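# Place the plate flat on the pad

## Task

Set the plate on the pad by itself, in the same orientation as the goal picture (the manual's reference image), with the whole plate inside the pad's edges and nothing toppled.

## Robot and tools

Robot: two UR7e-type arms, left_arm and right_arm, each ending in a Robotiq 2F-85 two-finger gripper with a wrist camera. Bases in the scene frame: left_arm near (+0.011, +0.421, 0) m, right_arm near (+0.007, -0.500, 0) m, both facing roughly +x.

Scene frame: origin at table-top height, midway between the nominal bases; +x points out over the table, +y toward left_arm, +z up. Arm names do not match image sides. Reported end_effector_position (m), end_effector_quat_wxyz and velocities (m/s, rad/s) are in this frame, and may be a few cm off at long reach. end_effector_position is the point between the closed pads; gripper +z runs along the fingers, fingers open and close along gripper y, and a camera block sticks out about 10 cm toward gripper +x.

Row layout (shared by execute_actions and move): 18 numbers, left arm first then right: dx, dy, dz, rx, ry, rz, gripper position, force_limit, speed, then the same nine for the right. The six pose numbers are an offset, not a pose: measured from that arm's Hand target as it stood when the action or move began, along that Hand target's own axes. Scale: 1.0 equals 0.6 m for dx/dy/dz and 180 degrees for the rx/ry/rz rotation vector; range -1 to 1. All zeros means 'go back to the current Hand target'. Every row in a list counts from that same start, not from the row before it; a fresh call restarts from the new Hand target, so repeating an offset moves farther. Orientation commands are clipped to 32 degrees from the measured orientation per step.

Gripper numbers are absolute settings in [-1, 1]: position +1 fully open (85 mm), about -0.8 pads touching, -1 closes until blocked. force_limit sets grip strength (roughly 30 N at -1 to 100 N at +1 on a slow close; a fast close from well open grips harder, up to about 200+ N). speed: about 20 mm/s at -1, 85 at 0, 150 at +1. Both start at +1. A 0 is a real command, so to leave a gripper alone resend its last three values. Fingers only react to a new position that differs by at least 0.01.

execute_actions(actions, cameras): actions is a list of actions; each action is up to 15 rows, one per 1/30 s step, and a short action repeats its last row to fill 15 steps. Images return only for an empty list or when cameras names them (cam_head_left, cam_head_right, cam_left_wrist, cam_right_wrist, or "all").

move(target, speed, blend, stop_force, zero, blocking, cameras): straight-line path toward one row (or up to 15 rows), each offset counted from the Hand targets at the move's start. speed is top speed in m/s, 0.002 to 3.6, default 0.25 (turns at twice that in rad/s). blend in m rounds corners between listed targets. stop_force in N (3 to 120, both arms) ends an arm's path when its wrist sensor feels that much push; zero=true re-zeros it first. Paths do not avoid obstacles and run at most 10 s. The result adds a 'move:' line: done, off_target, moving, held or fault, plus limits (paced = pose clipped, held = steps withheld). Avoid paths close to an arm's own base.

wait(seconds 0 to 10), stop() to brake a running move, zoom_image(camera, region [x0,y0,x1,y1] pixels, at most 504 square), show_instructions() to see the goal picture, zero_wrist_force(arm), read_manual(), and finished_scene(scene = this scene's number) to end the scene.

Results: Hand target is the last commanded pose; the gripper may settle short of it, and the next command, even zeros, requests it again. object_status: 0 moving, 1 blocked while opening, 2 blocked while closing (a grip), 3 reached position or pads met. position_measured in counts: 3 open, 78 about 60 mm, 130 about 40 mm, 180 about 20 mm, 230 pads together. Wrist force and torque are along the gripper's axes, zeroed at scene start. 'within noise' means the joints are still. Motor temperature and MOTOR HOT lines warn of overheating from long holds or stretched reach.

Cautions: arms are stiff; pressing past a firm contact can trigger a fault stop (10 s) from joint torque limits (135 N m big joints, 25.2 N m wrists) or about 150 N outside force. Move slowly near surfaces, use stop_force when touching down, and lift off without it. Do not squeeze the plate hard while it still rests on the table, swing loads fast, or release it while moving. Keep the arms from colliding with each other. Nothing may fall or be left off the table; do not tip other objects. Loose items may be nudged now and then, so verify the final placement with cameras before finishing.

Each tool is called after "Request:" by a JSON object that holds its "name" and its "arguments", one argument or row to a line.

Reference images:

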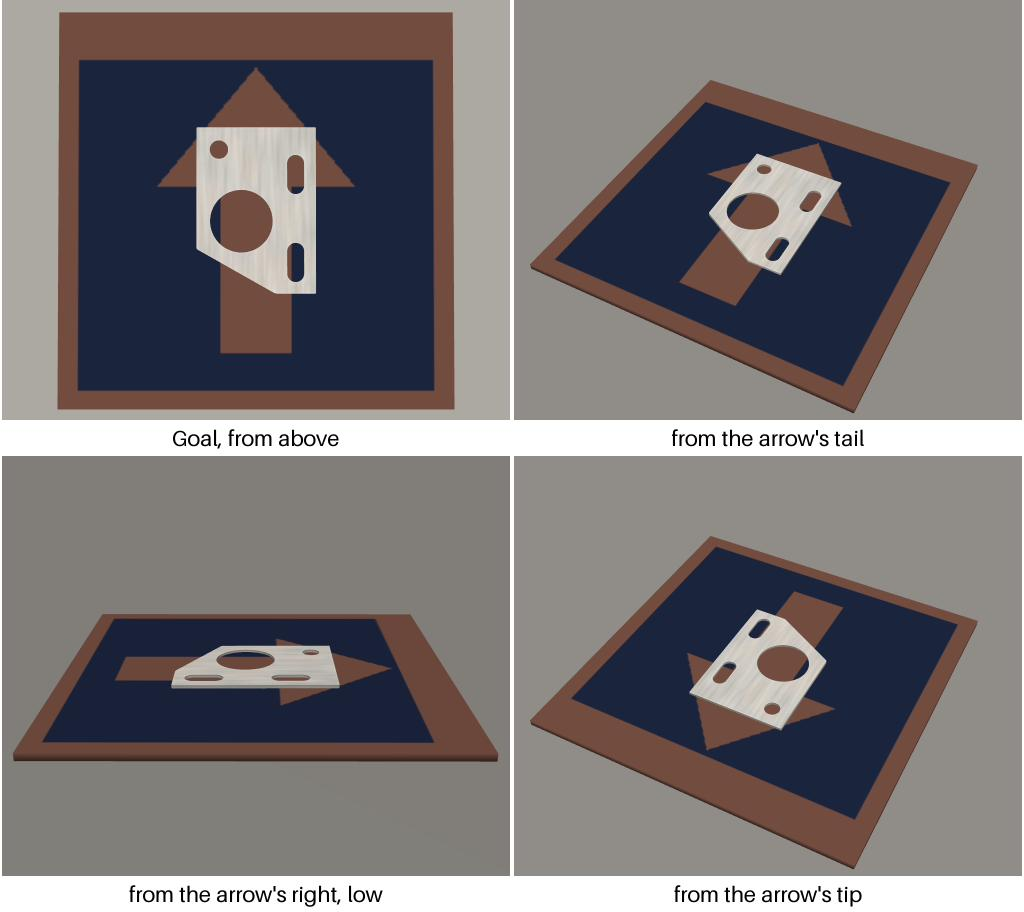

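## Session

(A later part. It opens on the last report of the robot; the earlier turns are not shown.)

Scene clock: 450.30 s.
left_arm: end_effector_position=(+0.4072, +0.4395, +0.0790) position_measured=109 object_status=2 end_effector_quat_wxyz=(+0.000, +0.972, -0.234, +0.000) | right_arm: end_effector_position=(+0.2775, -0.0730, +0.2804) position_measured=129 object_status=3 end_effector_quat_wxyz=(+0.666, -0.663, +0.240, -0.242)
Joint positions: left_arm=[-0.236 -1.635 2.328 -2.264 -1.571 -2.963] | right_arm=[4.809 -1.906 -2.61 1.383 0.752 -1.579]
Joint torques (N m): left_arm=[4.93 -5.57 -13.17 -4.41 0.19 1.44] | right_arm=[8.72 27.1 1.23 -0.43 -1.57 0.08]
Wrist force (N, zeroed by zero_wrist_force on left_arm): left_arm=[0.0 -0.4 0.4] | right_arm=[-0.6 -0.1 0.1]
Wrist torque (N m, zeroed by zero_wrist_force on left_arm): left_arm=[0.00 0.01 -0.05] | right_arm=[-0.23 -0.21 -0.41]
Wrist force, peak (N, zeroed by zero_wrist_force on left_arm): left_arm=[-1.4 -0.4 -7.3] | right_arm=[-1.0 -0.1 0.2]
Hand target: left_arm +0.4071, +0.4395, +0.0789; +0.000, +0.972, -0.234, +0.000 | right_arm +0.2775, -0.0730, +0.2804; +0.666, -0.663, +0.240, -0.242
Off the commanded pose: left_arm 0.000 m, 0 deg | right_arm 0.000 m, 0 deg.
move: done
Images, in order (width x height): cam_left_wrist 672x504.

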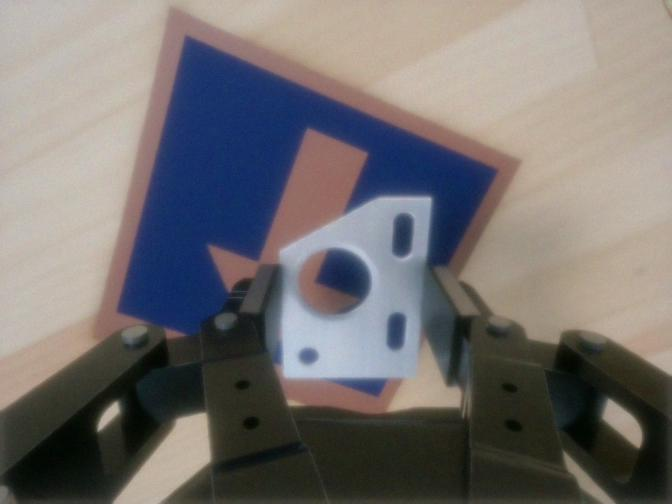

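Request:
{"name": "move", "arguments": {
  "target": [
    [0,0,-0.36,0,0,0,-1,-1,-1,0,0,0,0,0,0,0.0,-1,-1],
    [0.2504,0.6223,-0.36,0,0,-0.4283,-1,-1,-1,0,0,0,0,0,0,0.0,-1,-1]
  ],
  "speed": 0.22,
  "blend": [0.06,0],
  "cameras": ["all"]
}}

Scene clock: 475.63 s.
left_arm: end_effector_position=(+0.3709, +0.0388, +0.2950) position_measured=109 object_status=2 end_effector_quat_wxyz=(+0.000, +0.906, +0.423, +0.000) | right_arm: end_effector_position=(+0.2775, -0.0730, +0.2804) position_measured=129 object_status=3 end_effector_quat_wxyz=(+0.666, -0.663, +0.240, -0.242)
Joint positions: left_arm=[-1.013 -1.529 1.619 -1.66 -1.571 -5.085] | right_arm=[4.809 -1.906 -2.61 1.383 0.752 -1.579]
Joint torques (N m): left_arm=[1.27 -33.55 -25.17 -4 0.89 -1.63] | right_arm=[9 27.09 0.77 -0.48 -1.42 0.05]
Wrist force (N, zeroed by zero_wrist_force on left_arm): left_arm=[-0.1 -0.4 0.1] | right_arm=[-0.7 -0.2 0.1]
Wrist torque (N m, zeroed by zero_wrist_force on left_arm): left_arm=[-0.05 0.01 -0.05] | right_arm=[-0.24 -0.20 -0.41]
Wrist force, peak (N, zeroed by zero_wrist_force on left_arm): left_arm=[-0.1 -0.4 3.6] | right_arm=[-1.0 -0.3 0.0]
Hand target: left_arm +0.3709, +0.0388, +0.2950; +0.000, +0.906, +0.423, +0.000 | right_arm +0.2775, -0.0730, +0.2804; +0.666, -0.663, +0.240, -0.242
Off the commanded pose: left_arm 0.000 m, 0 deg | right_arm 0.000 m, 0 deg.
move: done

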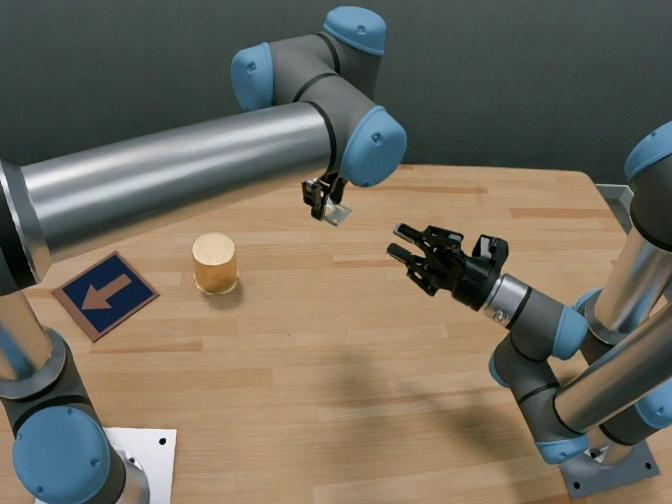

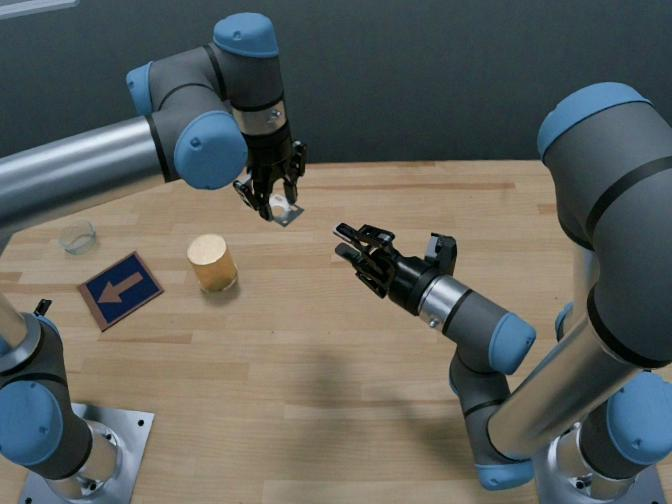

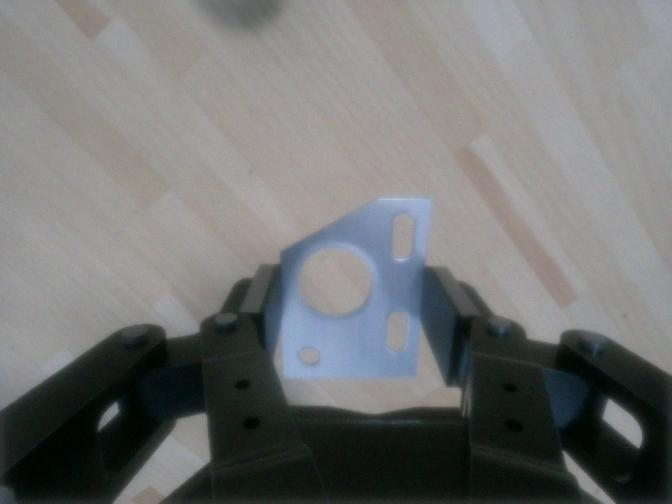

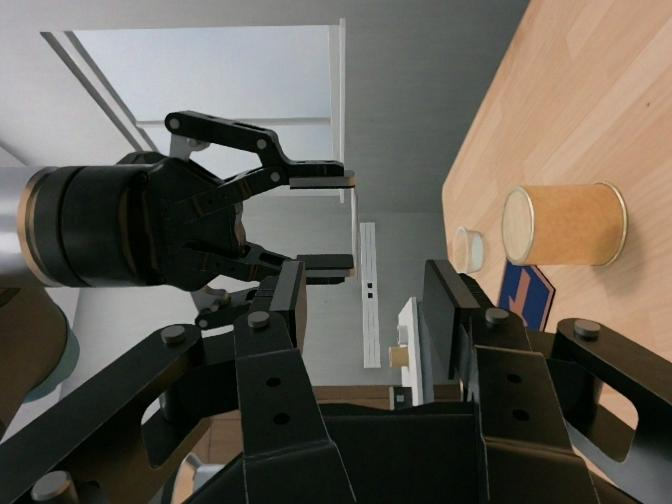

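Request:
{"name": "zoom_image", "arguments": {
  "camera": "cam_right_wrist",
  "region": [250, 140, 470, 305]
}}

Scaled by 2.291 from the camera's 672x504 image, which has a finer 960x720 frame.

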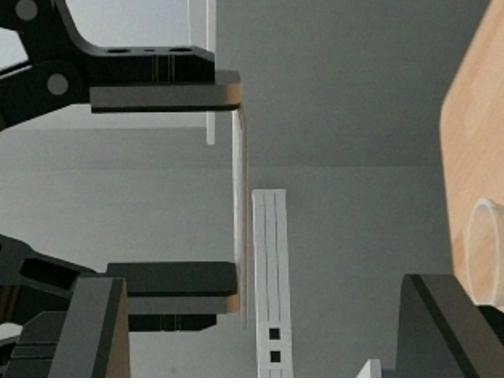

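Request:
{"name": "move", "arguments": {
  "target": [
    [0,0,0,0,0,0,-1,-1,-1,-0.0022,0,0.1212,0,0,-0.011,0.0,-1,-1]
  ],
  "speed": 0.06,
  "cameras": ["cam_left_wrist","cam_right_wrist"]
}}

Request:
{"name": "zoom_image", "arguments": {
  "camera": "cam_right_wrist",
  "region": [230, 160, 490, 355]
}}

Request:
{"name": "zoom_image", "arguments": {
  "camera": "cam_left_wrist",
  "region": [206, 200, 506, 425]
}}

Scene clock: 511.23 s.
left_arm: end_effector_position=(+0.3709, +0.0388, +0.2950) position_measured=109 object_status=2 end_effector_quat_wxyz=(+0.000, +0.906, +0.423, +0.000) | right_arm: end_effector_position=(+0.3232, -0.0164, +0.2808) position_measured=129 object_status=3 end_effector_quat_wxyz=(+0.662, -0.667, +0.228, -0.254)
Joint positions: left_arm=[-1.013 -1.529 1.619 -1.661 -1.571 -5.085] | right_arm=[4.624 -1.986 -2.402 1.253 0.938 -1.611]
Joint torques (N m): left_arm=[-8.99 -40.03 -27.68 -4.21 -2.2 -1.39] | right_arm=[9.45 33.62 3.41 4.1 -2.37 0.4]
Wrist force (N, zeroed by zero_wrist_force on left_arm): left_arm=[-0.1 -0.6 0.2] | right_arm=[-0.7 0.1 0.3]
Wrist torque (N m, zeroed by zero_wrist_force on left_arm): left_arm=[-0.07 0.02 -0.02] | right_arm=[-0.18 -0.19 -0.27]
Wrist force, peak (N, zeroed by zero_wrist_force on left_arm): left_arm=[0.0 -0.8 0.3] | right_arm=[-0.7 0.3 1.2]
Hand target: left_arm +0.3709, +0.0388, +0.2950; +0.000, +0.906, +0.423, +0.000 | right_arm +0.3231, -0.0164, +0.2808; +0.662, -0.667, +0.228, -0.254
Off the commanded pose: left_arm 0.000 m, 0 deg | right_arm 0.000 m, 0 deg.
move: done
Images, in order (width x height): cam_left_wrist 672x504, cam_right_wrist 672x504.

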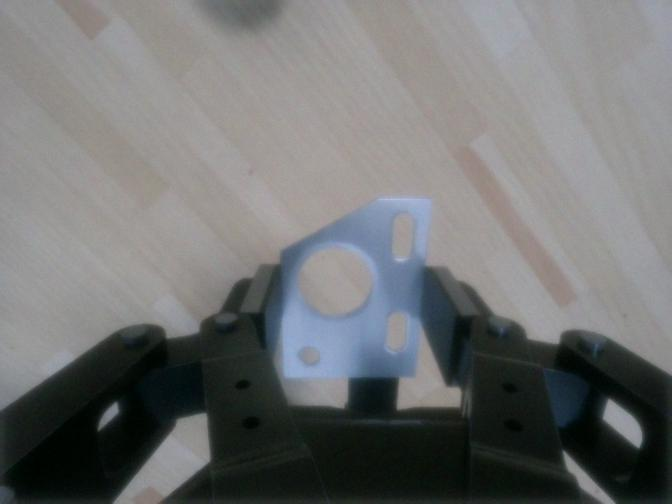

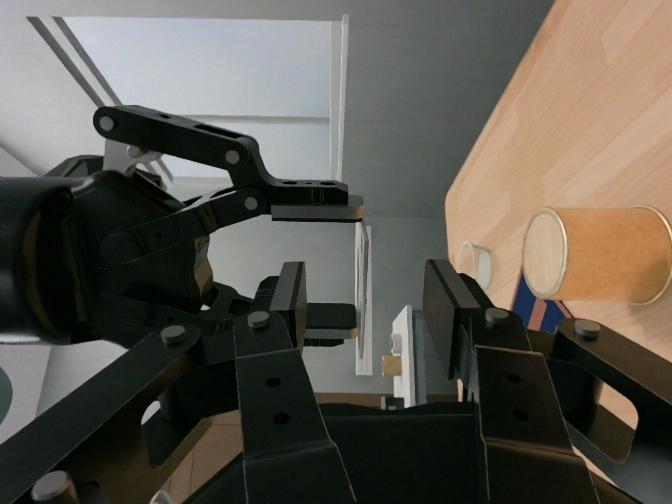

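Scaled by 1.938 from the camera's 672x504 image, which has a finer 960x720 frame.

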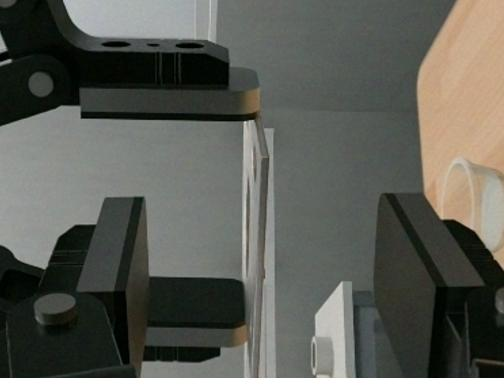

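Scaled by 1.680 from the camera's 672x504 image, which has a finer 960x720 frame.

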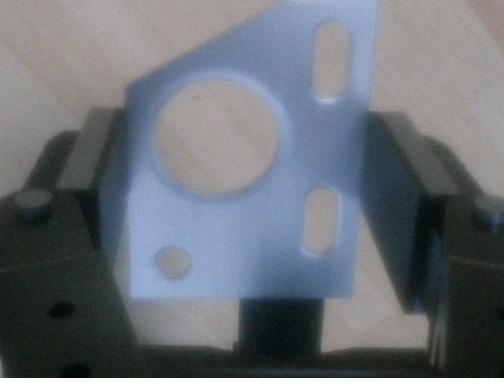

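Request:
{"name": "zoom_image", "arguments": {
  "camera": "cam_left_wrist",
  "region": [276, 340, 476, 490]
}}

Request:
{"name": "zoom_image", "arguments": {
  "camera": "cam_right_wrist",
  "region": [310, 180, 430, 340]
}}

Scaled by 2.520 from the camera's 672x504 image, which has a finer 960x720 frame.

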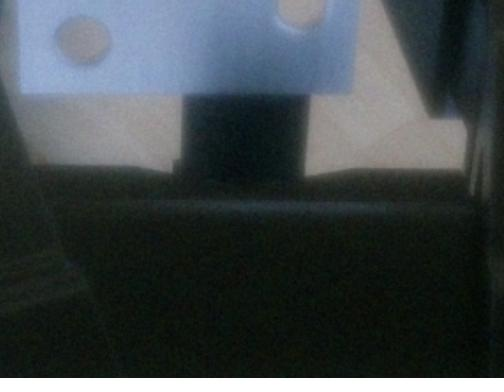

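Scaled by 3.150 from the camera's 672x504 image, which has a finer 960x720 frame.

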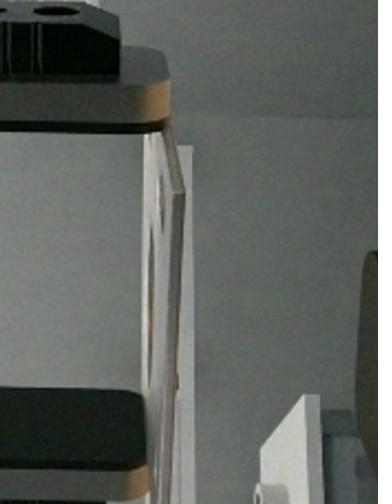

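Request:
{"name": "wait", "arguments": {
  "seconds": 0.1,
  "cameras": ["cam_head_left","cam_head_right"]
}}

Request:
{"name": "zoom_image", "arguments": {
  "camera": "cam_head_right",
  "region": [210, 120, 410, 270]
}}

Request:
{"name": "zoom_image", "arguments": {
  "camera": "cam_head_left",
  "region": [290, 140, 490, 290]
}}

Scene clock: 603.90 s.
left_arm: end_effector_position=(+0.3709, +0.0388, +0.2950) position_measured=109 object_status=2 end_effector_quat_wxyz=(+0.000, +0.906, +0.423, +0.000) | right_arm: end_effector_position=(+0.3231, -0.0164, +0.2808) position_measured=129 object_status=3 end_effector_quat_wxyz=(+0.662, -0.667, +0.228, -0.254)
Joint positions: left_arm=[-1.013 -1.529 1.619 -1.661 -1.571 -5.085] | right_arm=[4.624 -1.986 -2.402 1.253 0.938 -1.611]
Joint torques (N m): left_arm=[-8.41 -40.23 -26.02 -4.28 -2.28 -0.83] | right_arm=[9.79 33.68 17 1.77 -1.17 0.83]
Wrist force (N, zeroed by zero_wrist_force on left_arm): left_arm=[-0.1 -0.7 0.0] | right_arm=[-0.8 0.1 0.4]
Wrist torque (N m, zeroed by zero_wrist_force on left_arm): left_arm=[-0.09 0.01 -0.02] | right_arm=[-0.20 -0.18 -0.26]
Wrist force, peak (N, zeroed by zero_wrist_force on left_arm): left_arm=[0.0 -0.8 0.0] | right_arm=[-0.9 0.2 0.5]
Hand target: left_arm +0.3709, +0.0388, +0.2950; +0.000, +0.906, +0.423, +0.000 | right_arm +0.3231, -0.0164, +0.2808; +0.662, -0.667, +0.228, -0.254
Tool commands: left_gripper/position=-1.0 left_gripper/force_limit=-1.0 left_gripper/speed=-1.0 right_gripper/position=+0.0 right_gripper/force_limit=-1.0 right_gripper/speed=-1.0
Off the commanded pose: left_arm 0.000 m, 0 deg | right_arm 0.000 m, 0 deg.
wait: 0.10 s; at rest from the start
Images, in order (width x height): cam_head_left 672x504, cam_head_right 672x504.

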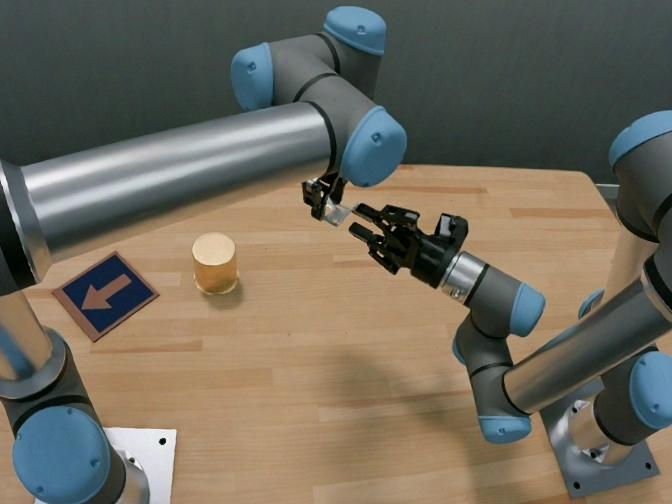

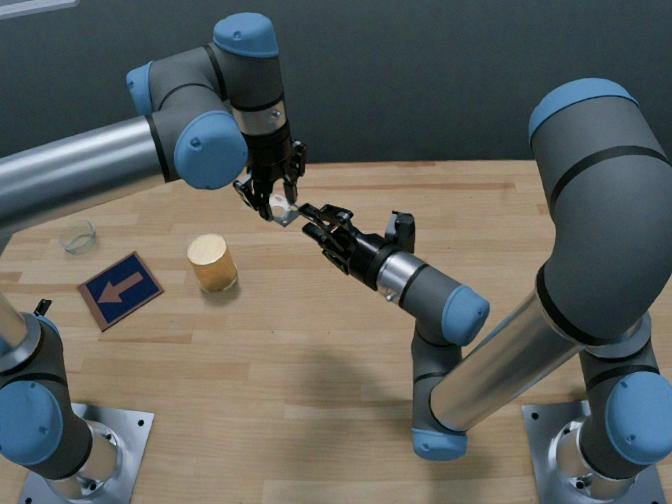

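Scaled by 2.520 from the camera's 672x504 image, which has a finer 960x720 frame.

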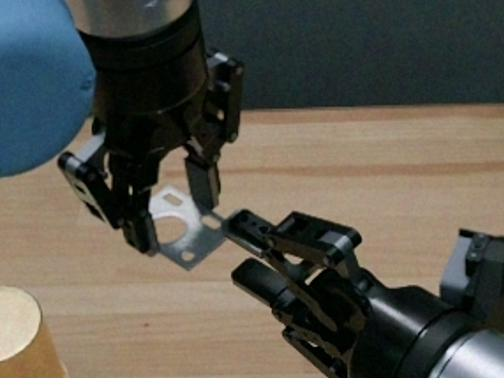

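Scaled by 2.520 from the camera's 672x504 image, which has a finer 960x720 frame.

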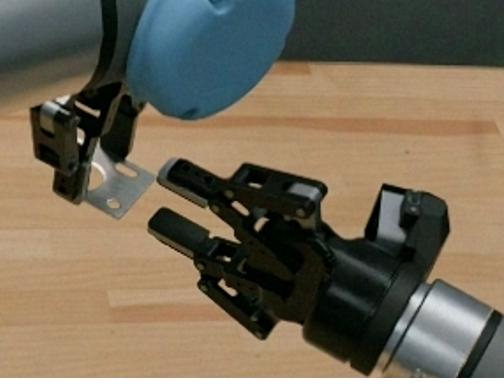

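Request:
{"name": "move", "arguments": {
  "target": [
    [0,0,0,0,0,0,-1,-1,-1,-0.0158,0,0,0,0,0,0.0,-1,-1],
    [0,0,0,0,0,0,-1,-1,-1,-0.0158,0,0.0267,0,0,0,0.0,-1,-1]
  ],
  "speed": 0.05,
  "cameras": ["all"]
}}

Request:
{"name": "zoom_image", "arguments": {
  "camera": "cam_head_right",
  "region": [230, 150, 390, 270]
}}

Request:
{"name": "zoom_image", "arguments": {
  "camera": "cam_head_left",
  "region": [290, 150, 450, 270]
}}

Request:
{"name": "zoom_image", "arguments": {
  "camera": "cam_left_wrist",
  "region": [226, 220, 486, 415]
}}

Request:
{"name": "zoom_image", "arguments": {
  "camera": "cam_right_wrist",
  "region": [270, 180, 450, 420]
}}

Scene clock: 637.07 s.
left_arm: end_effector_position=(+0.3709, +0.0388, +0.2950) position_measured=109 object_status=2 end_effector_quat_wxyz=(+0.000, +0.906, +0.423, +0.000) | right_arm: end_effector_position=(+0.3262, +0.0020, +0.2805) position_measured=129 object_status=3 end_effector_quat_wxyz=(+0.662, -0.667, +0.228, -0.254) end_effector_velocity=(+0.000, -0.002, +0.000) end_effector_angular_velocity=(+0.001, +0.000, -0.003)
Joint positions: left_arm=[-1.013 -1.529 1.619 -1.661 -1.571 -5.085] | right_arm=[4.618 -2.009 -2.351 1.225 0.944 -1.611]
Joint velocities: left_arm=[within noise] | right_arm=[0.003 0.001 -0.004 0.005 -0.005 0]
Joint torques (N m): left_arm=[-8.59 -40.52 -22.99 -4.25 -2.26 0.01] | right_arm=[10.85 36.55 3.82 3.99 -2.09 0.89]
Wrist force (N, zeroed by zero_wrist_force on left_arm): left_arm=[0.0 -0.6 0.0] | right_arm=[-0.5 0.0 0.1]
Wrist torque (N m, zeroed by zero_wrist_force on left_arm): left_arm=[-0.08 0.00 -0.02] | right_arm=[-0.21 -0.22 -0.26]
Wrist force, peak (N, zeroed by zero_wrist_force on left_arm): left_arm=[-0.1 -0.7 0.2] | right_arm=[-1.1 0.4 0.5]
Hand target: left_arm +0.3709, +0.0388, +0.2950; +0.000, +0.906, +0.423, +0.000 | right_arm +0.3261, +0.0020, +0.2806; +0.662, -0.667, +0.228, -0.254
Off the commanded pose: left_arm 0.000 m, 0 deg | right_arm 0.000 m, 0 deg.
move: done

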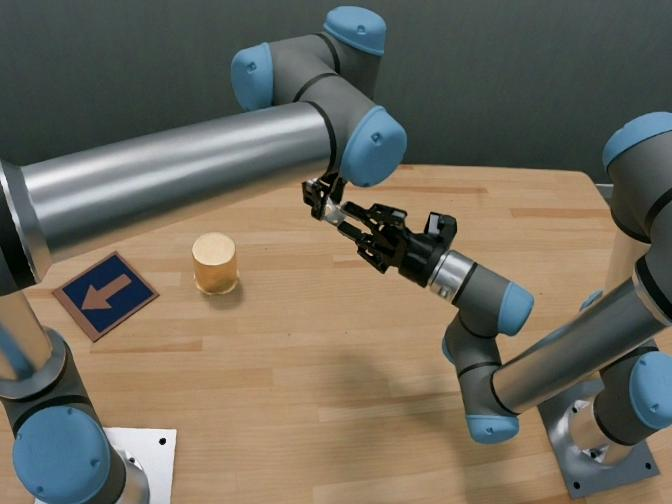

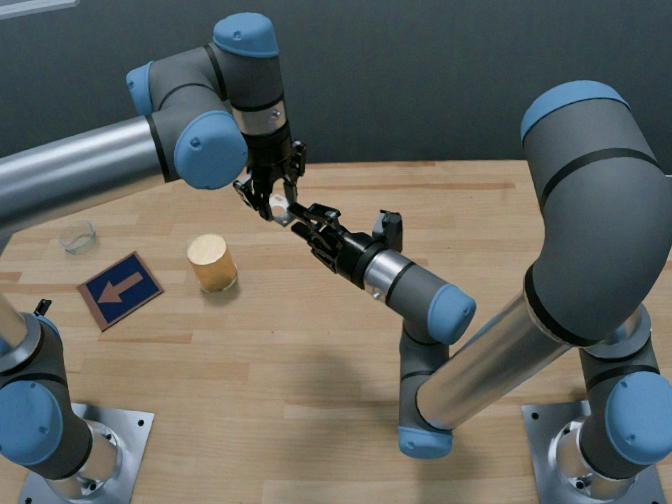

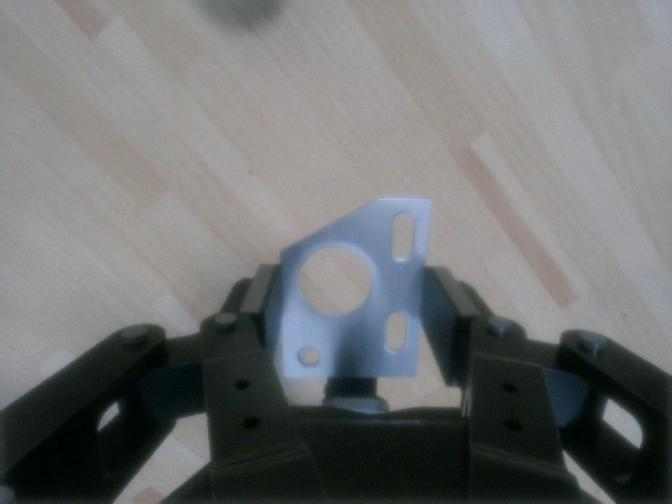

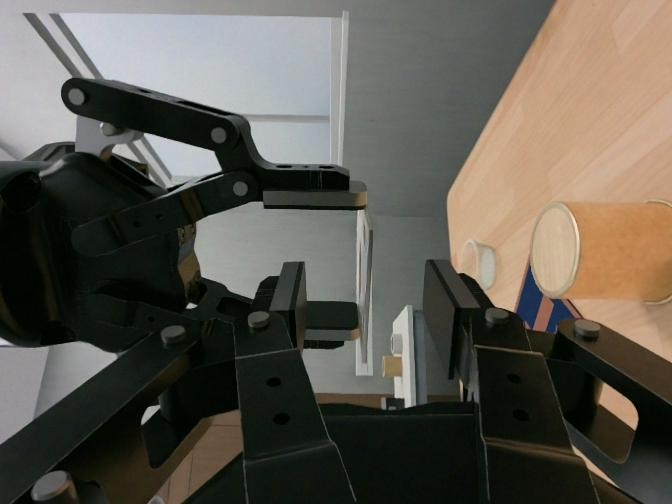

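Scaled by 3.150 from the camera's 672x504 image, which has a finer 960x720 frame.

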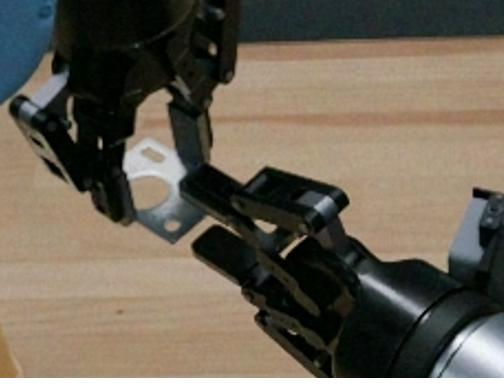

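Scaled by 3.150 from the camera's 672x504 image, which has a finer 960x720 frame.

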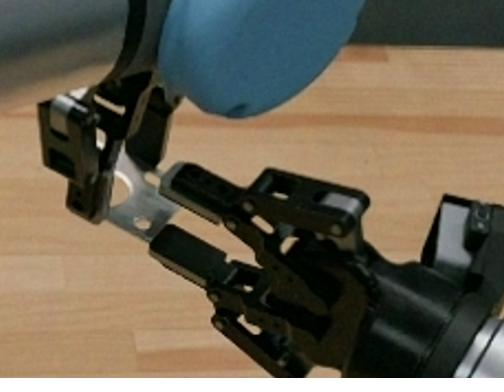

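Scaled by 1.938 from the camera's 672x504 image, which has a finer 960x720 frame.

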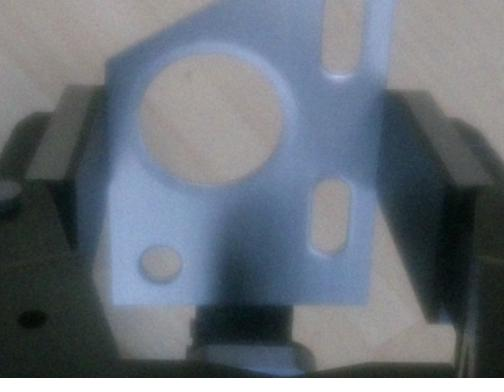

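Scaled by 2.100 from the camera's 672x504 image, which has a finer 960x720 frame.

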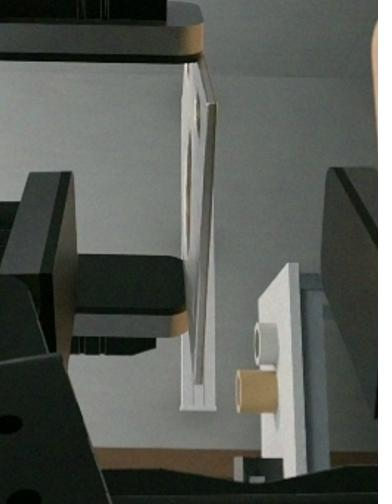

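Request:
{"name": "move", "arguments": {
  "target": [
    [0,0,0,0,0,0,-1,-1,-1,0,0.0012,0.0075,0,0,0.011,0.0,-1,-1]
  ],
  "speed": 0.03,
  "cameras": ["cam_right_wrist"]
}}

Request:
{"name": "zoom_image", "arguments": {
  "camera": "cam_right_wrist",
  "region": [270, 180, 450, 420]
}}

Scene clock: 660.00 s.
left_arm: end_effector_position=(+0.3709, +0.0388, +0.2950) position_measured=109 object_status=2 end_effector_quat_wxyz=(+0.000, +0.906, +0.423, +0.000) | right_arm: end_effector_position=(+0.3291, +0.0055, +0.2799) position_measured=129 object_status=3 end_effector_quat_wxyz=(+0.666, -0.663, +0.240, -0.242)
Joint positions: left_arm=[-1.013 -1.529 1.619 -1.661 -1.571 -5.085] | right_arm=[4.61 -2.016 -2.338 1.22 0.952 -1.577]
Joint torques (N m): left_arm=[-8.46 -40.87 -20.29 -4.32 -2.28 0.84] | right_arm=[2.28 29.39 4.89 0.91 0.89 -1.3]
Wrist force (N, zeroed by zero_wrist_force on left_arm): left_arm=[0.0 -0.3 0.0] | right_arm=[-0.8 -0.1 0.3]
Wrist torque (N m, zeroed by zero_wrist_force on left_arm): left_arm=[-0.03 0.00 -0.02] | right_arm=[-0.22 -0.19 -0.38]
Wrist force, peak (N, zeroed by zero_wrist_force on left_arm): left_arm=[-0.1 -0.7 0.2] | right_arm=[-1.0 0.0 0.3]
Hand target: left_arm +0.3709, +0.0388, +0.2950; +0.000, +0.906, +0.423, +0.000 | right_arm +0.3291, +0.0054, +0.2799; +0.666, -0.663, +0.240, -0.242
Off the commanded pose: left_arm 0.000 m, 0 deg | right_arm 0.000 m, 0 deg.
move: done
Images, in order (width x height): cam_right_wrist 672x504.

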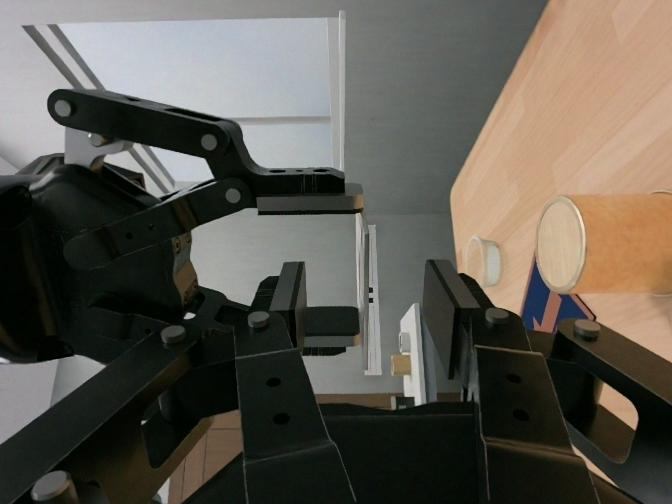

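Scaled by 2.100 from the camera's 672x504 image, which has a finer 960x720 frame.

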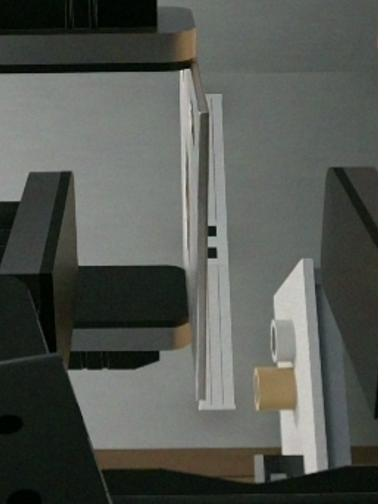

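Request:
{"name": "move", "arguments": {
  "target": [
    [0,0,0,0,0,0,-1,-1,-1,0,0,0,0,0,0,-1,-1,-1]
  ],
  "speed": 0.03
}}

Request:
{"name": "wait", "arguments": {
  "seconds": 1.0,
  "cameras": ["cam_left_wrist","cam_right_wrist"]
}}

Request:
{"name": "zoom_image", "arguments": {
  "camera": "cam_right_wrist",
  "region": [270, 180, 450, 420]
}}

Request:
{"name": "zoom_image", "arguments": {
  "camera": "cam_left_wrist",
  "region": [226, 220, 486, 415]
}}

Scene clock: 670.80 s.
left_arm: end_effector_position=(+0.3709, +0.0388, +0.2950) position_measured=109 object_status=2 end_effector_quat_wxyz=(+0.000, +0.906, +0.423, +0.000) | right_arm: end_effector_position=(+0.3290, +0.0054, +0.2799) position_measured=226 object_status=2 end_effector_quat_wxyz=(+0.666, -0.663, +0.240, -0.242)
Joint positions: left_arm=[-1.013 -1.529 1.619 -1.661 -1.571 -5.085] | right_arm=[4.61 -2.016 -2.338 1.22 0.952 -1.577]
Joint torques (N m): left_arm=[-8.17 -40.11 -20 -4.4 -2.32 1.53] | right_arm=[8.03 32.94 3.24 2.27 -2.17 -1.47]
Wrist force (N, zeroed by zero_wrist_force on left_arm): left_arm=[-0.4 0.0 3.0] | right_arm=[-1.4 -2.9 0.6]
Wrist torque (N m, zeroed by zero_wrist_force on left_arm): left_arm=[-0.11 0.02 -0.04] | right_arm=[-0.15 -0.19 -0.33]
Wrist force, peak (N, zeroed by zero_wrist_force on left_arm): left_arm=[-0.4 0.0 3.0] | right_arm=[-1.5 -3.2 0.8]
Hand target: left_arm +0.3709, +0.0388, +0.2950; +0.000, +0.906, +0.423, +0.000 | right_arm +0.3291, +0.0054, +0.2799; +0.666, -0.663, +0.240, -0.242
Off the commanded pose: left_arm 0.000 m, 0 deg | right_arm 0.000 m, 0 deg.
move: done

Scene clock: 671.80 s.
left_arm: end_effector_position=(+0.3709, +0.0388, +0.2950) position_measured=109 object_status=2 end_effector_quat_wxyz=(+0.000, +0.906, +0.423, +0.000) | right_arm: end_effector_position=(+0.3290, +0.0054, +0.2799) position_measured=226 object_status=2 end_effector_quat_wxyz=(+0.666, -0.663, +0.240, -0.242)
Joint positions: left_arm=[-1.013 -1.529 1.619 -1.661 -1.571 -5.085] | right_arm=[4.61 -2.016 -2.338 1.22 0.952 -1.577]
Joint torques (N m): left_arm=[-8.69 -39.72 -19.78 -4.26 -2.24 1.4] | right_arm=[7.32 28.27 3 -1.03 -2.22 -1.48]
Wrist force (N, zeroed by zero_wrist_force on left_arm): left_arm=[-0.3 0.0 2.9] | right_arm=[-1.6 -3.0 0.6]
Wrist torque (N m, zeroed by zero_wrist_force on left_arm): left_arm=[-0.10 0.02 -0.03] | right_arm=[-0.13 -0.14 -0.33]
Wrist force, peak (N, zeroed by zero_wrist_force on left_arm): left_arm=[-0.4 0.0 3.1] | right_arm=[-1.3 -3.2 0.7]
Hand target: left_arm +0.3709, +0.0388, +0.2950; +0.000, +0.906, +0.423, +0.000 | right_arm +0.3291, +0.0054, +0.2799; +0.666, -0.663, +0.240, -0.242
Tool commands: left_gripper/position=-1.0 left_gripper/force_limit=-1.0 left_gripper/speed=-1.0 right_gripper/position=-1.0 right_gripper/force_limit=-1.0 right_gripper/speed=-1.0
Off the commanded pose: left_arm 0.000 m, 0 deg | right_arm 0.000 m, 0 deg.
wait: 1.00 s; at rest by 0.17 s
Images, in order (width x height): cam_left_wrist 672x504, cam_right_wrist 672x504.

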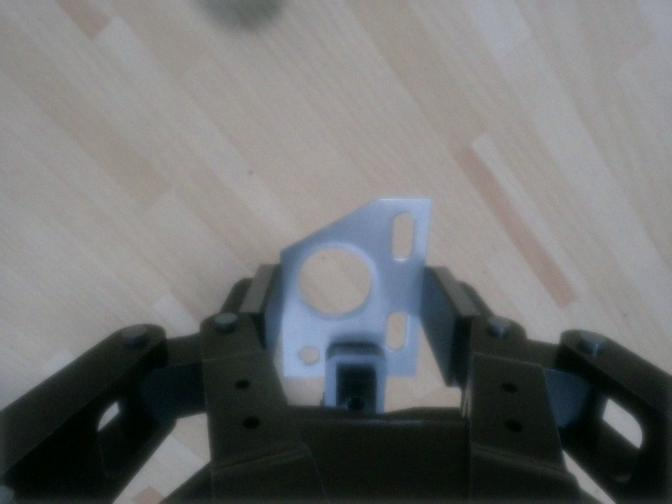

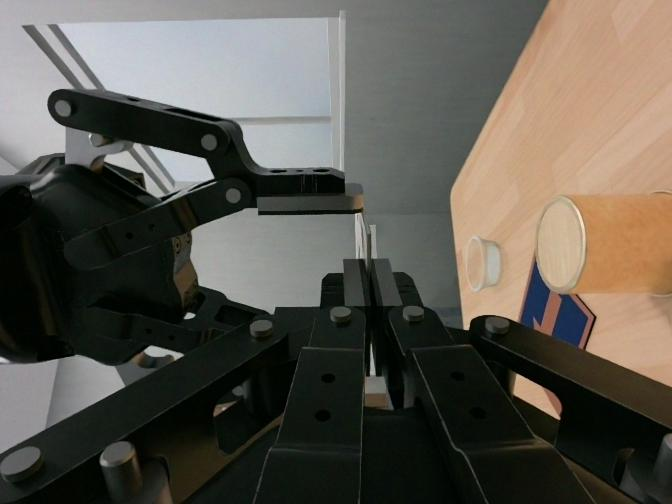

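Scaled by 2.100 from the camera's 672x504 image, which has a finer 960x720 frame.

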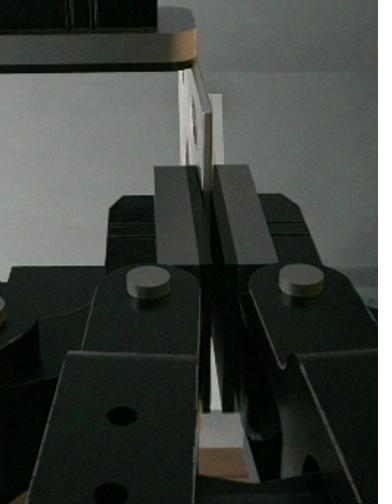

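Scaled by 1.938 from the camera's 672x504 image, which has a finer 960x720 frame.

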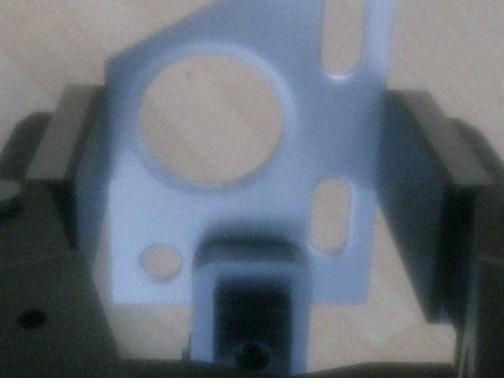

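Request:
{"name": "move", "arguments": {
  "target": [
    [0,0,0,0,0,0,0.45,-1,-1,0,0,0,0,0,0,-1,-1,-1]
  ],
  "speed": 0.03,
  "cameras": ["cam_left_wrist","cam_right_wrist"]
}}

Scene clock: 677.60 s.
left_arm: end_effector_position=(+0.3709, +0.0388, +0.2950) position_measured=72 object_status=0 end_effector_quat_wxyz=(+0.000, +0.906, +0.423, +0.000) | right_arm: end_effector_position=(+0.3290, +0.0054, +0.2799) position_measured=226 object_status=2 end_effector_quat_wxyz=(+0.666, -0.663, +0.240, -0.242)
Joint positions: left_arm=[-1.013 -1.529 1.619 -1.661 -1.571 -5.085] | right_arm=[4.61 -2.016 -2.338 1.22 0.952 -1.577]
Joint torques (N m): left_arm=[-8.35 -40.54 -19.97 -3.85 -2.22 1.42] | right_arm=[1.08 20.15 3.23 4.06 -2.03 -1.54]
Wrist force (N, zeroed by zero_wrist_force on left_arm): left_arm=[0.1 -0.7 -0.2] | right_arm=[-0.7 0.5 0.2]
Wrist torque (N m, zeroed by zero_wrist_force on left_arm): left_arm=[-0.08 -0.02 -0.02] | right_arm=[-0.19 -0.20 -0.37]
Wrist force, peak (N, zeroed by zero_wrist_force on left_arm): left_arm=[-0.6 -0.1 3.3] | right_arm=[-1.5 -3.2 0.8]
Hand target: left_arm +0.3709, +0.0388, +0.2950; +0.000, +0.906, +0.423, +0.000 | right_arm +0.3291, +0.0054, +0.2799; +0.666, -0.663, +0.240, -0.242
Off the commanded pose: left_arm 0.000 m, 0 deg | right_arm 0.000 m, 0 deg.
move: done
Images, in order (width x height): cam_left_wrist 672x504, cam_right_wrist 672x504.

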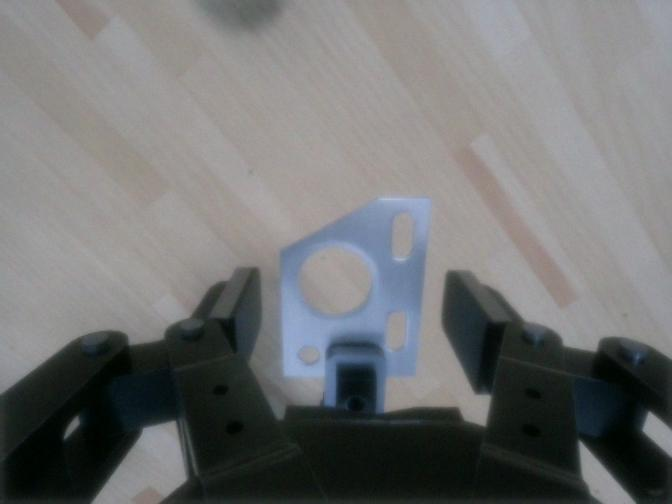

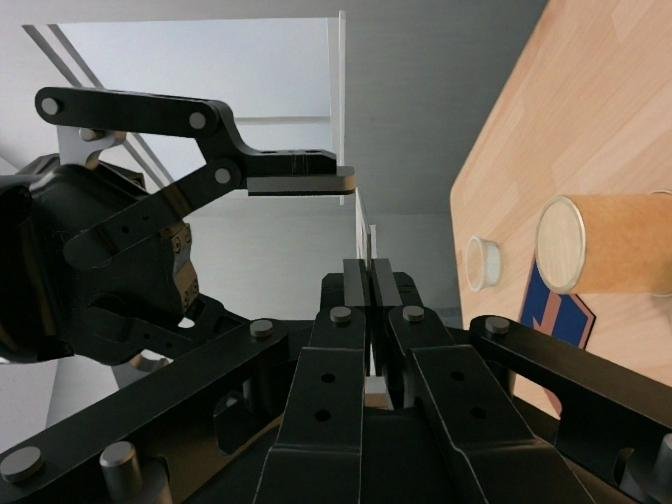

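Request:
{"name": "move", "arguments": {
  "target": [
    [0,0,-0.2,0,0,0,0.45,-1,-1,0,0,0,0,0,0,-1,-1,-1],
    [0,0,-0.2,0,0,0,0.45,-1,-1,0,0,0,0,0,0.5,-1,-1,-1],
    [0,0,-0.2,0,0,0,0.45,-1,-1,0,0,0,0,0,1.0,-1,-1,-1]
  ],
  "speed": [0.1,0.4,0.4],
  "blend": [0.02,0.02,0],
  "cameras": ["all"]
}}

Scene clock: 694.73 s.
left_arm: end_effector_position=(+0.3709, +0.0388, +0.4150) position_measured=72 object_status=3 end_effector_quat_wxyz=(+0.000, +0.906, +0.423, +0.000) | right_arm: end_effector_position=(+0.3290, +0.0054, +0.2799) position_measured=226 object_status=2 end_effector_quat_wxyz=(+0.243, +0.240, +0.663, +0.666)
Joint positions: left_arm=[-1.012 -1.511 1.292 -1.352 -1.571 -5.085] | right_arm=[4.61 -2.016 -2.338 1.22 0.952 1.565]
Joint torques (N m): left_arm=[6.9 -40.71 -30.17 -1.45 1.47 1.01] | right_arm=[2.61 28.33 3.49 3.51 2.28 0.98]
Wrist force (N, zeroed by zero_wrist_force on left_arm): left_arm=[-0.3 -0.4 -0.1] | right_arm=[1.3 1.1 3.6]
Wrist torque (N m, zeroed by zero_wrist_force on left_arm): left_arm=[-0.05 0.04 -0.05] | right_arm=[-0.07 -0.58 0.47]
Wrist force, peak (N, zeroed by zero_wrist_force on left_arm): left_arm=[0.0 -0.5 1.4] | right_arm=[1.8 1.0 3.7]
Hand target: left_arm +0.3709, +0.0388, +0.4150; +0.000, +0.906, +0.423, +0.000 | right_arm +0.3291, +0.0054, +0.2799; +0.242, +0.240, +0.663, +0.666
Off the commanded pose: left_arm 0.000 m, 0 deg | right_arm 0.000 m, 0 deg.
move: done

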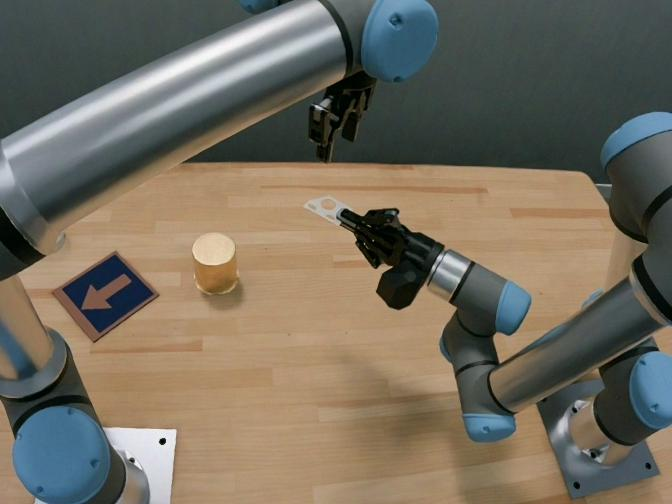

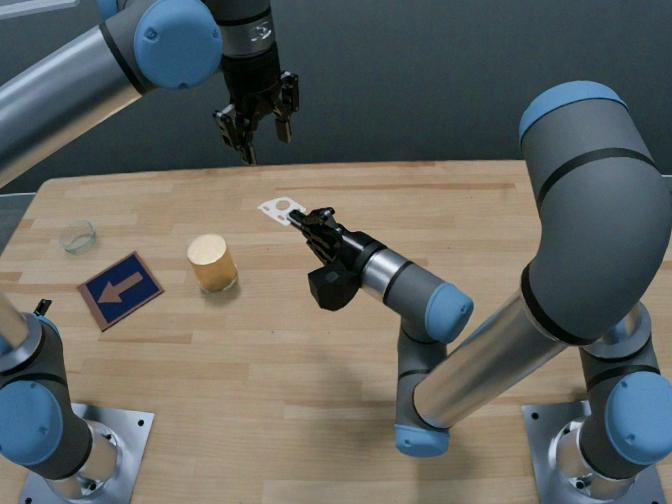

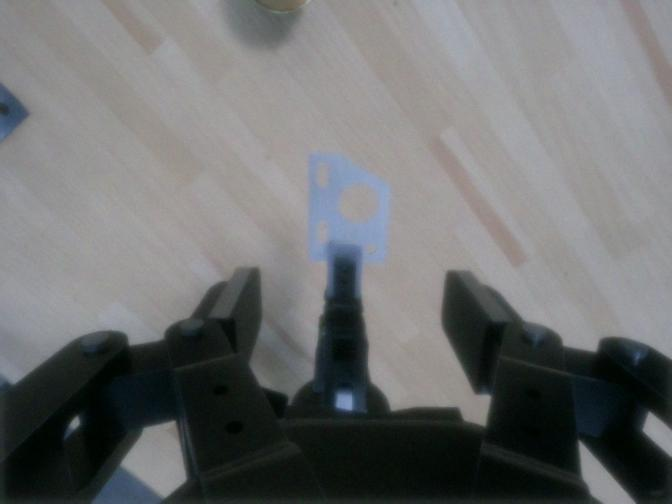

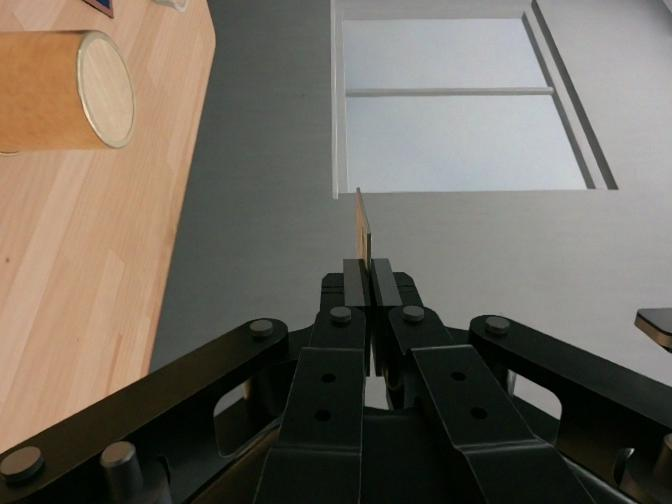

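Request:
{"name": "zoom_image", "arguments": {
  "camera": "cam_left_wrist",
  "region": [270, 130, 430, 290]
}}

Request:
{"name": "zoom_image", "arguments": {
  "camera": "cam_right_wrist",
  "region": [320, 170, 420, 290]
}}

Scaled by 3.150 from the camera's 672x504 image, which has a finer 960x720 frame.

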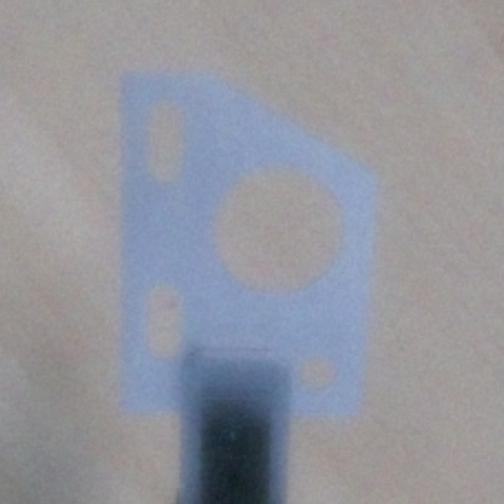

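Scaled by 4.200 from the camera's 672x504 image, which has a finer 960x720 frame.

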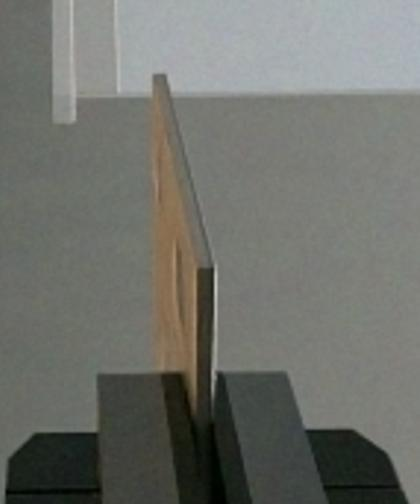

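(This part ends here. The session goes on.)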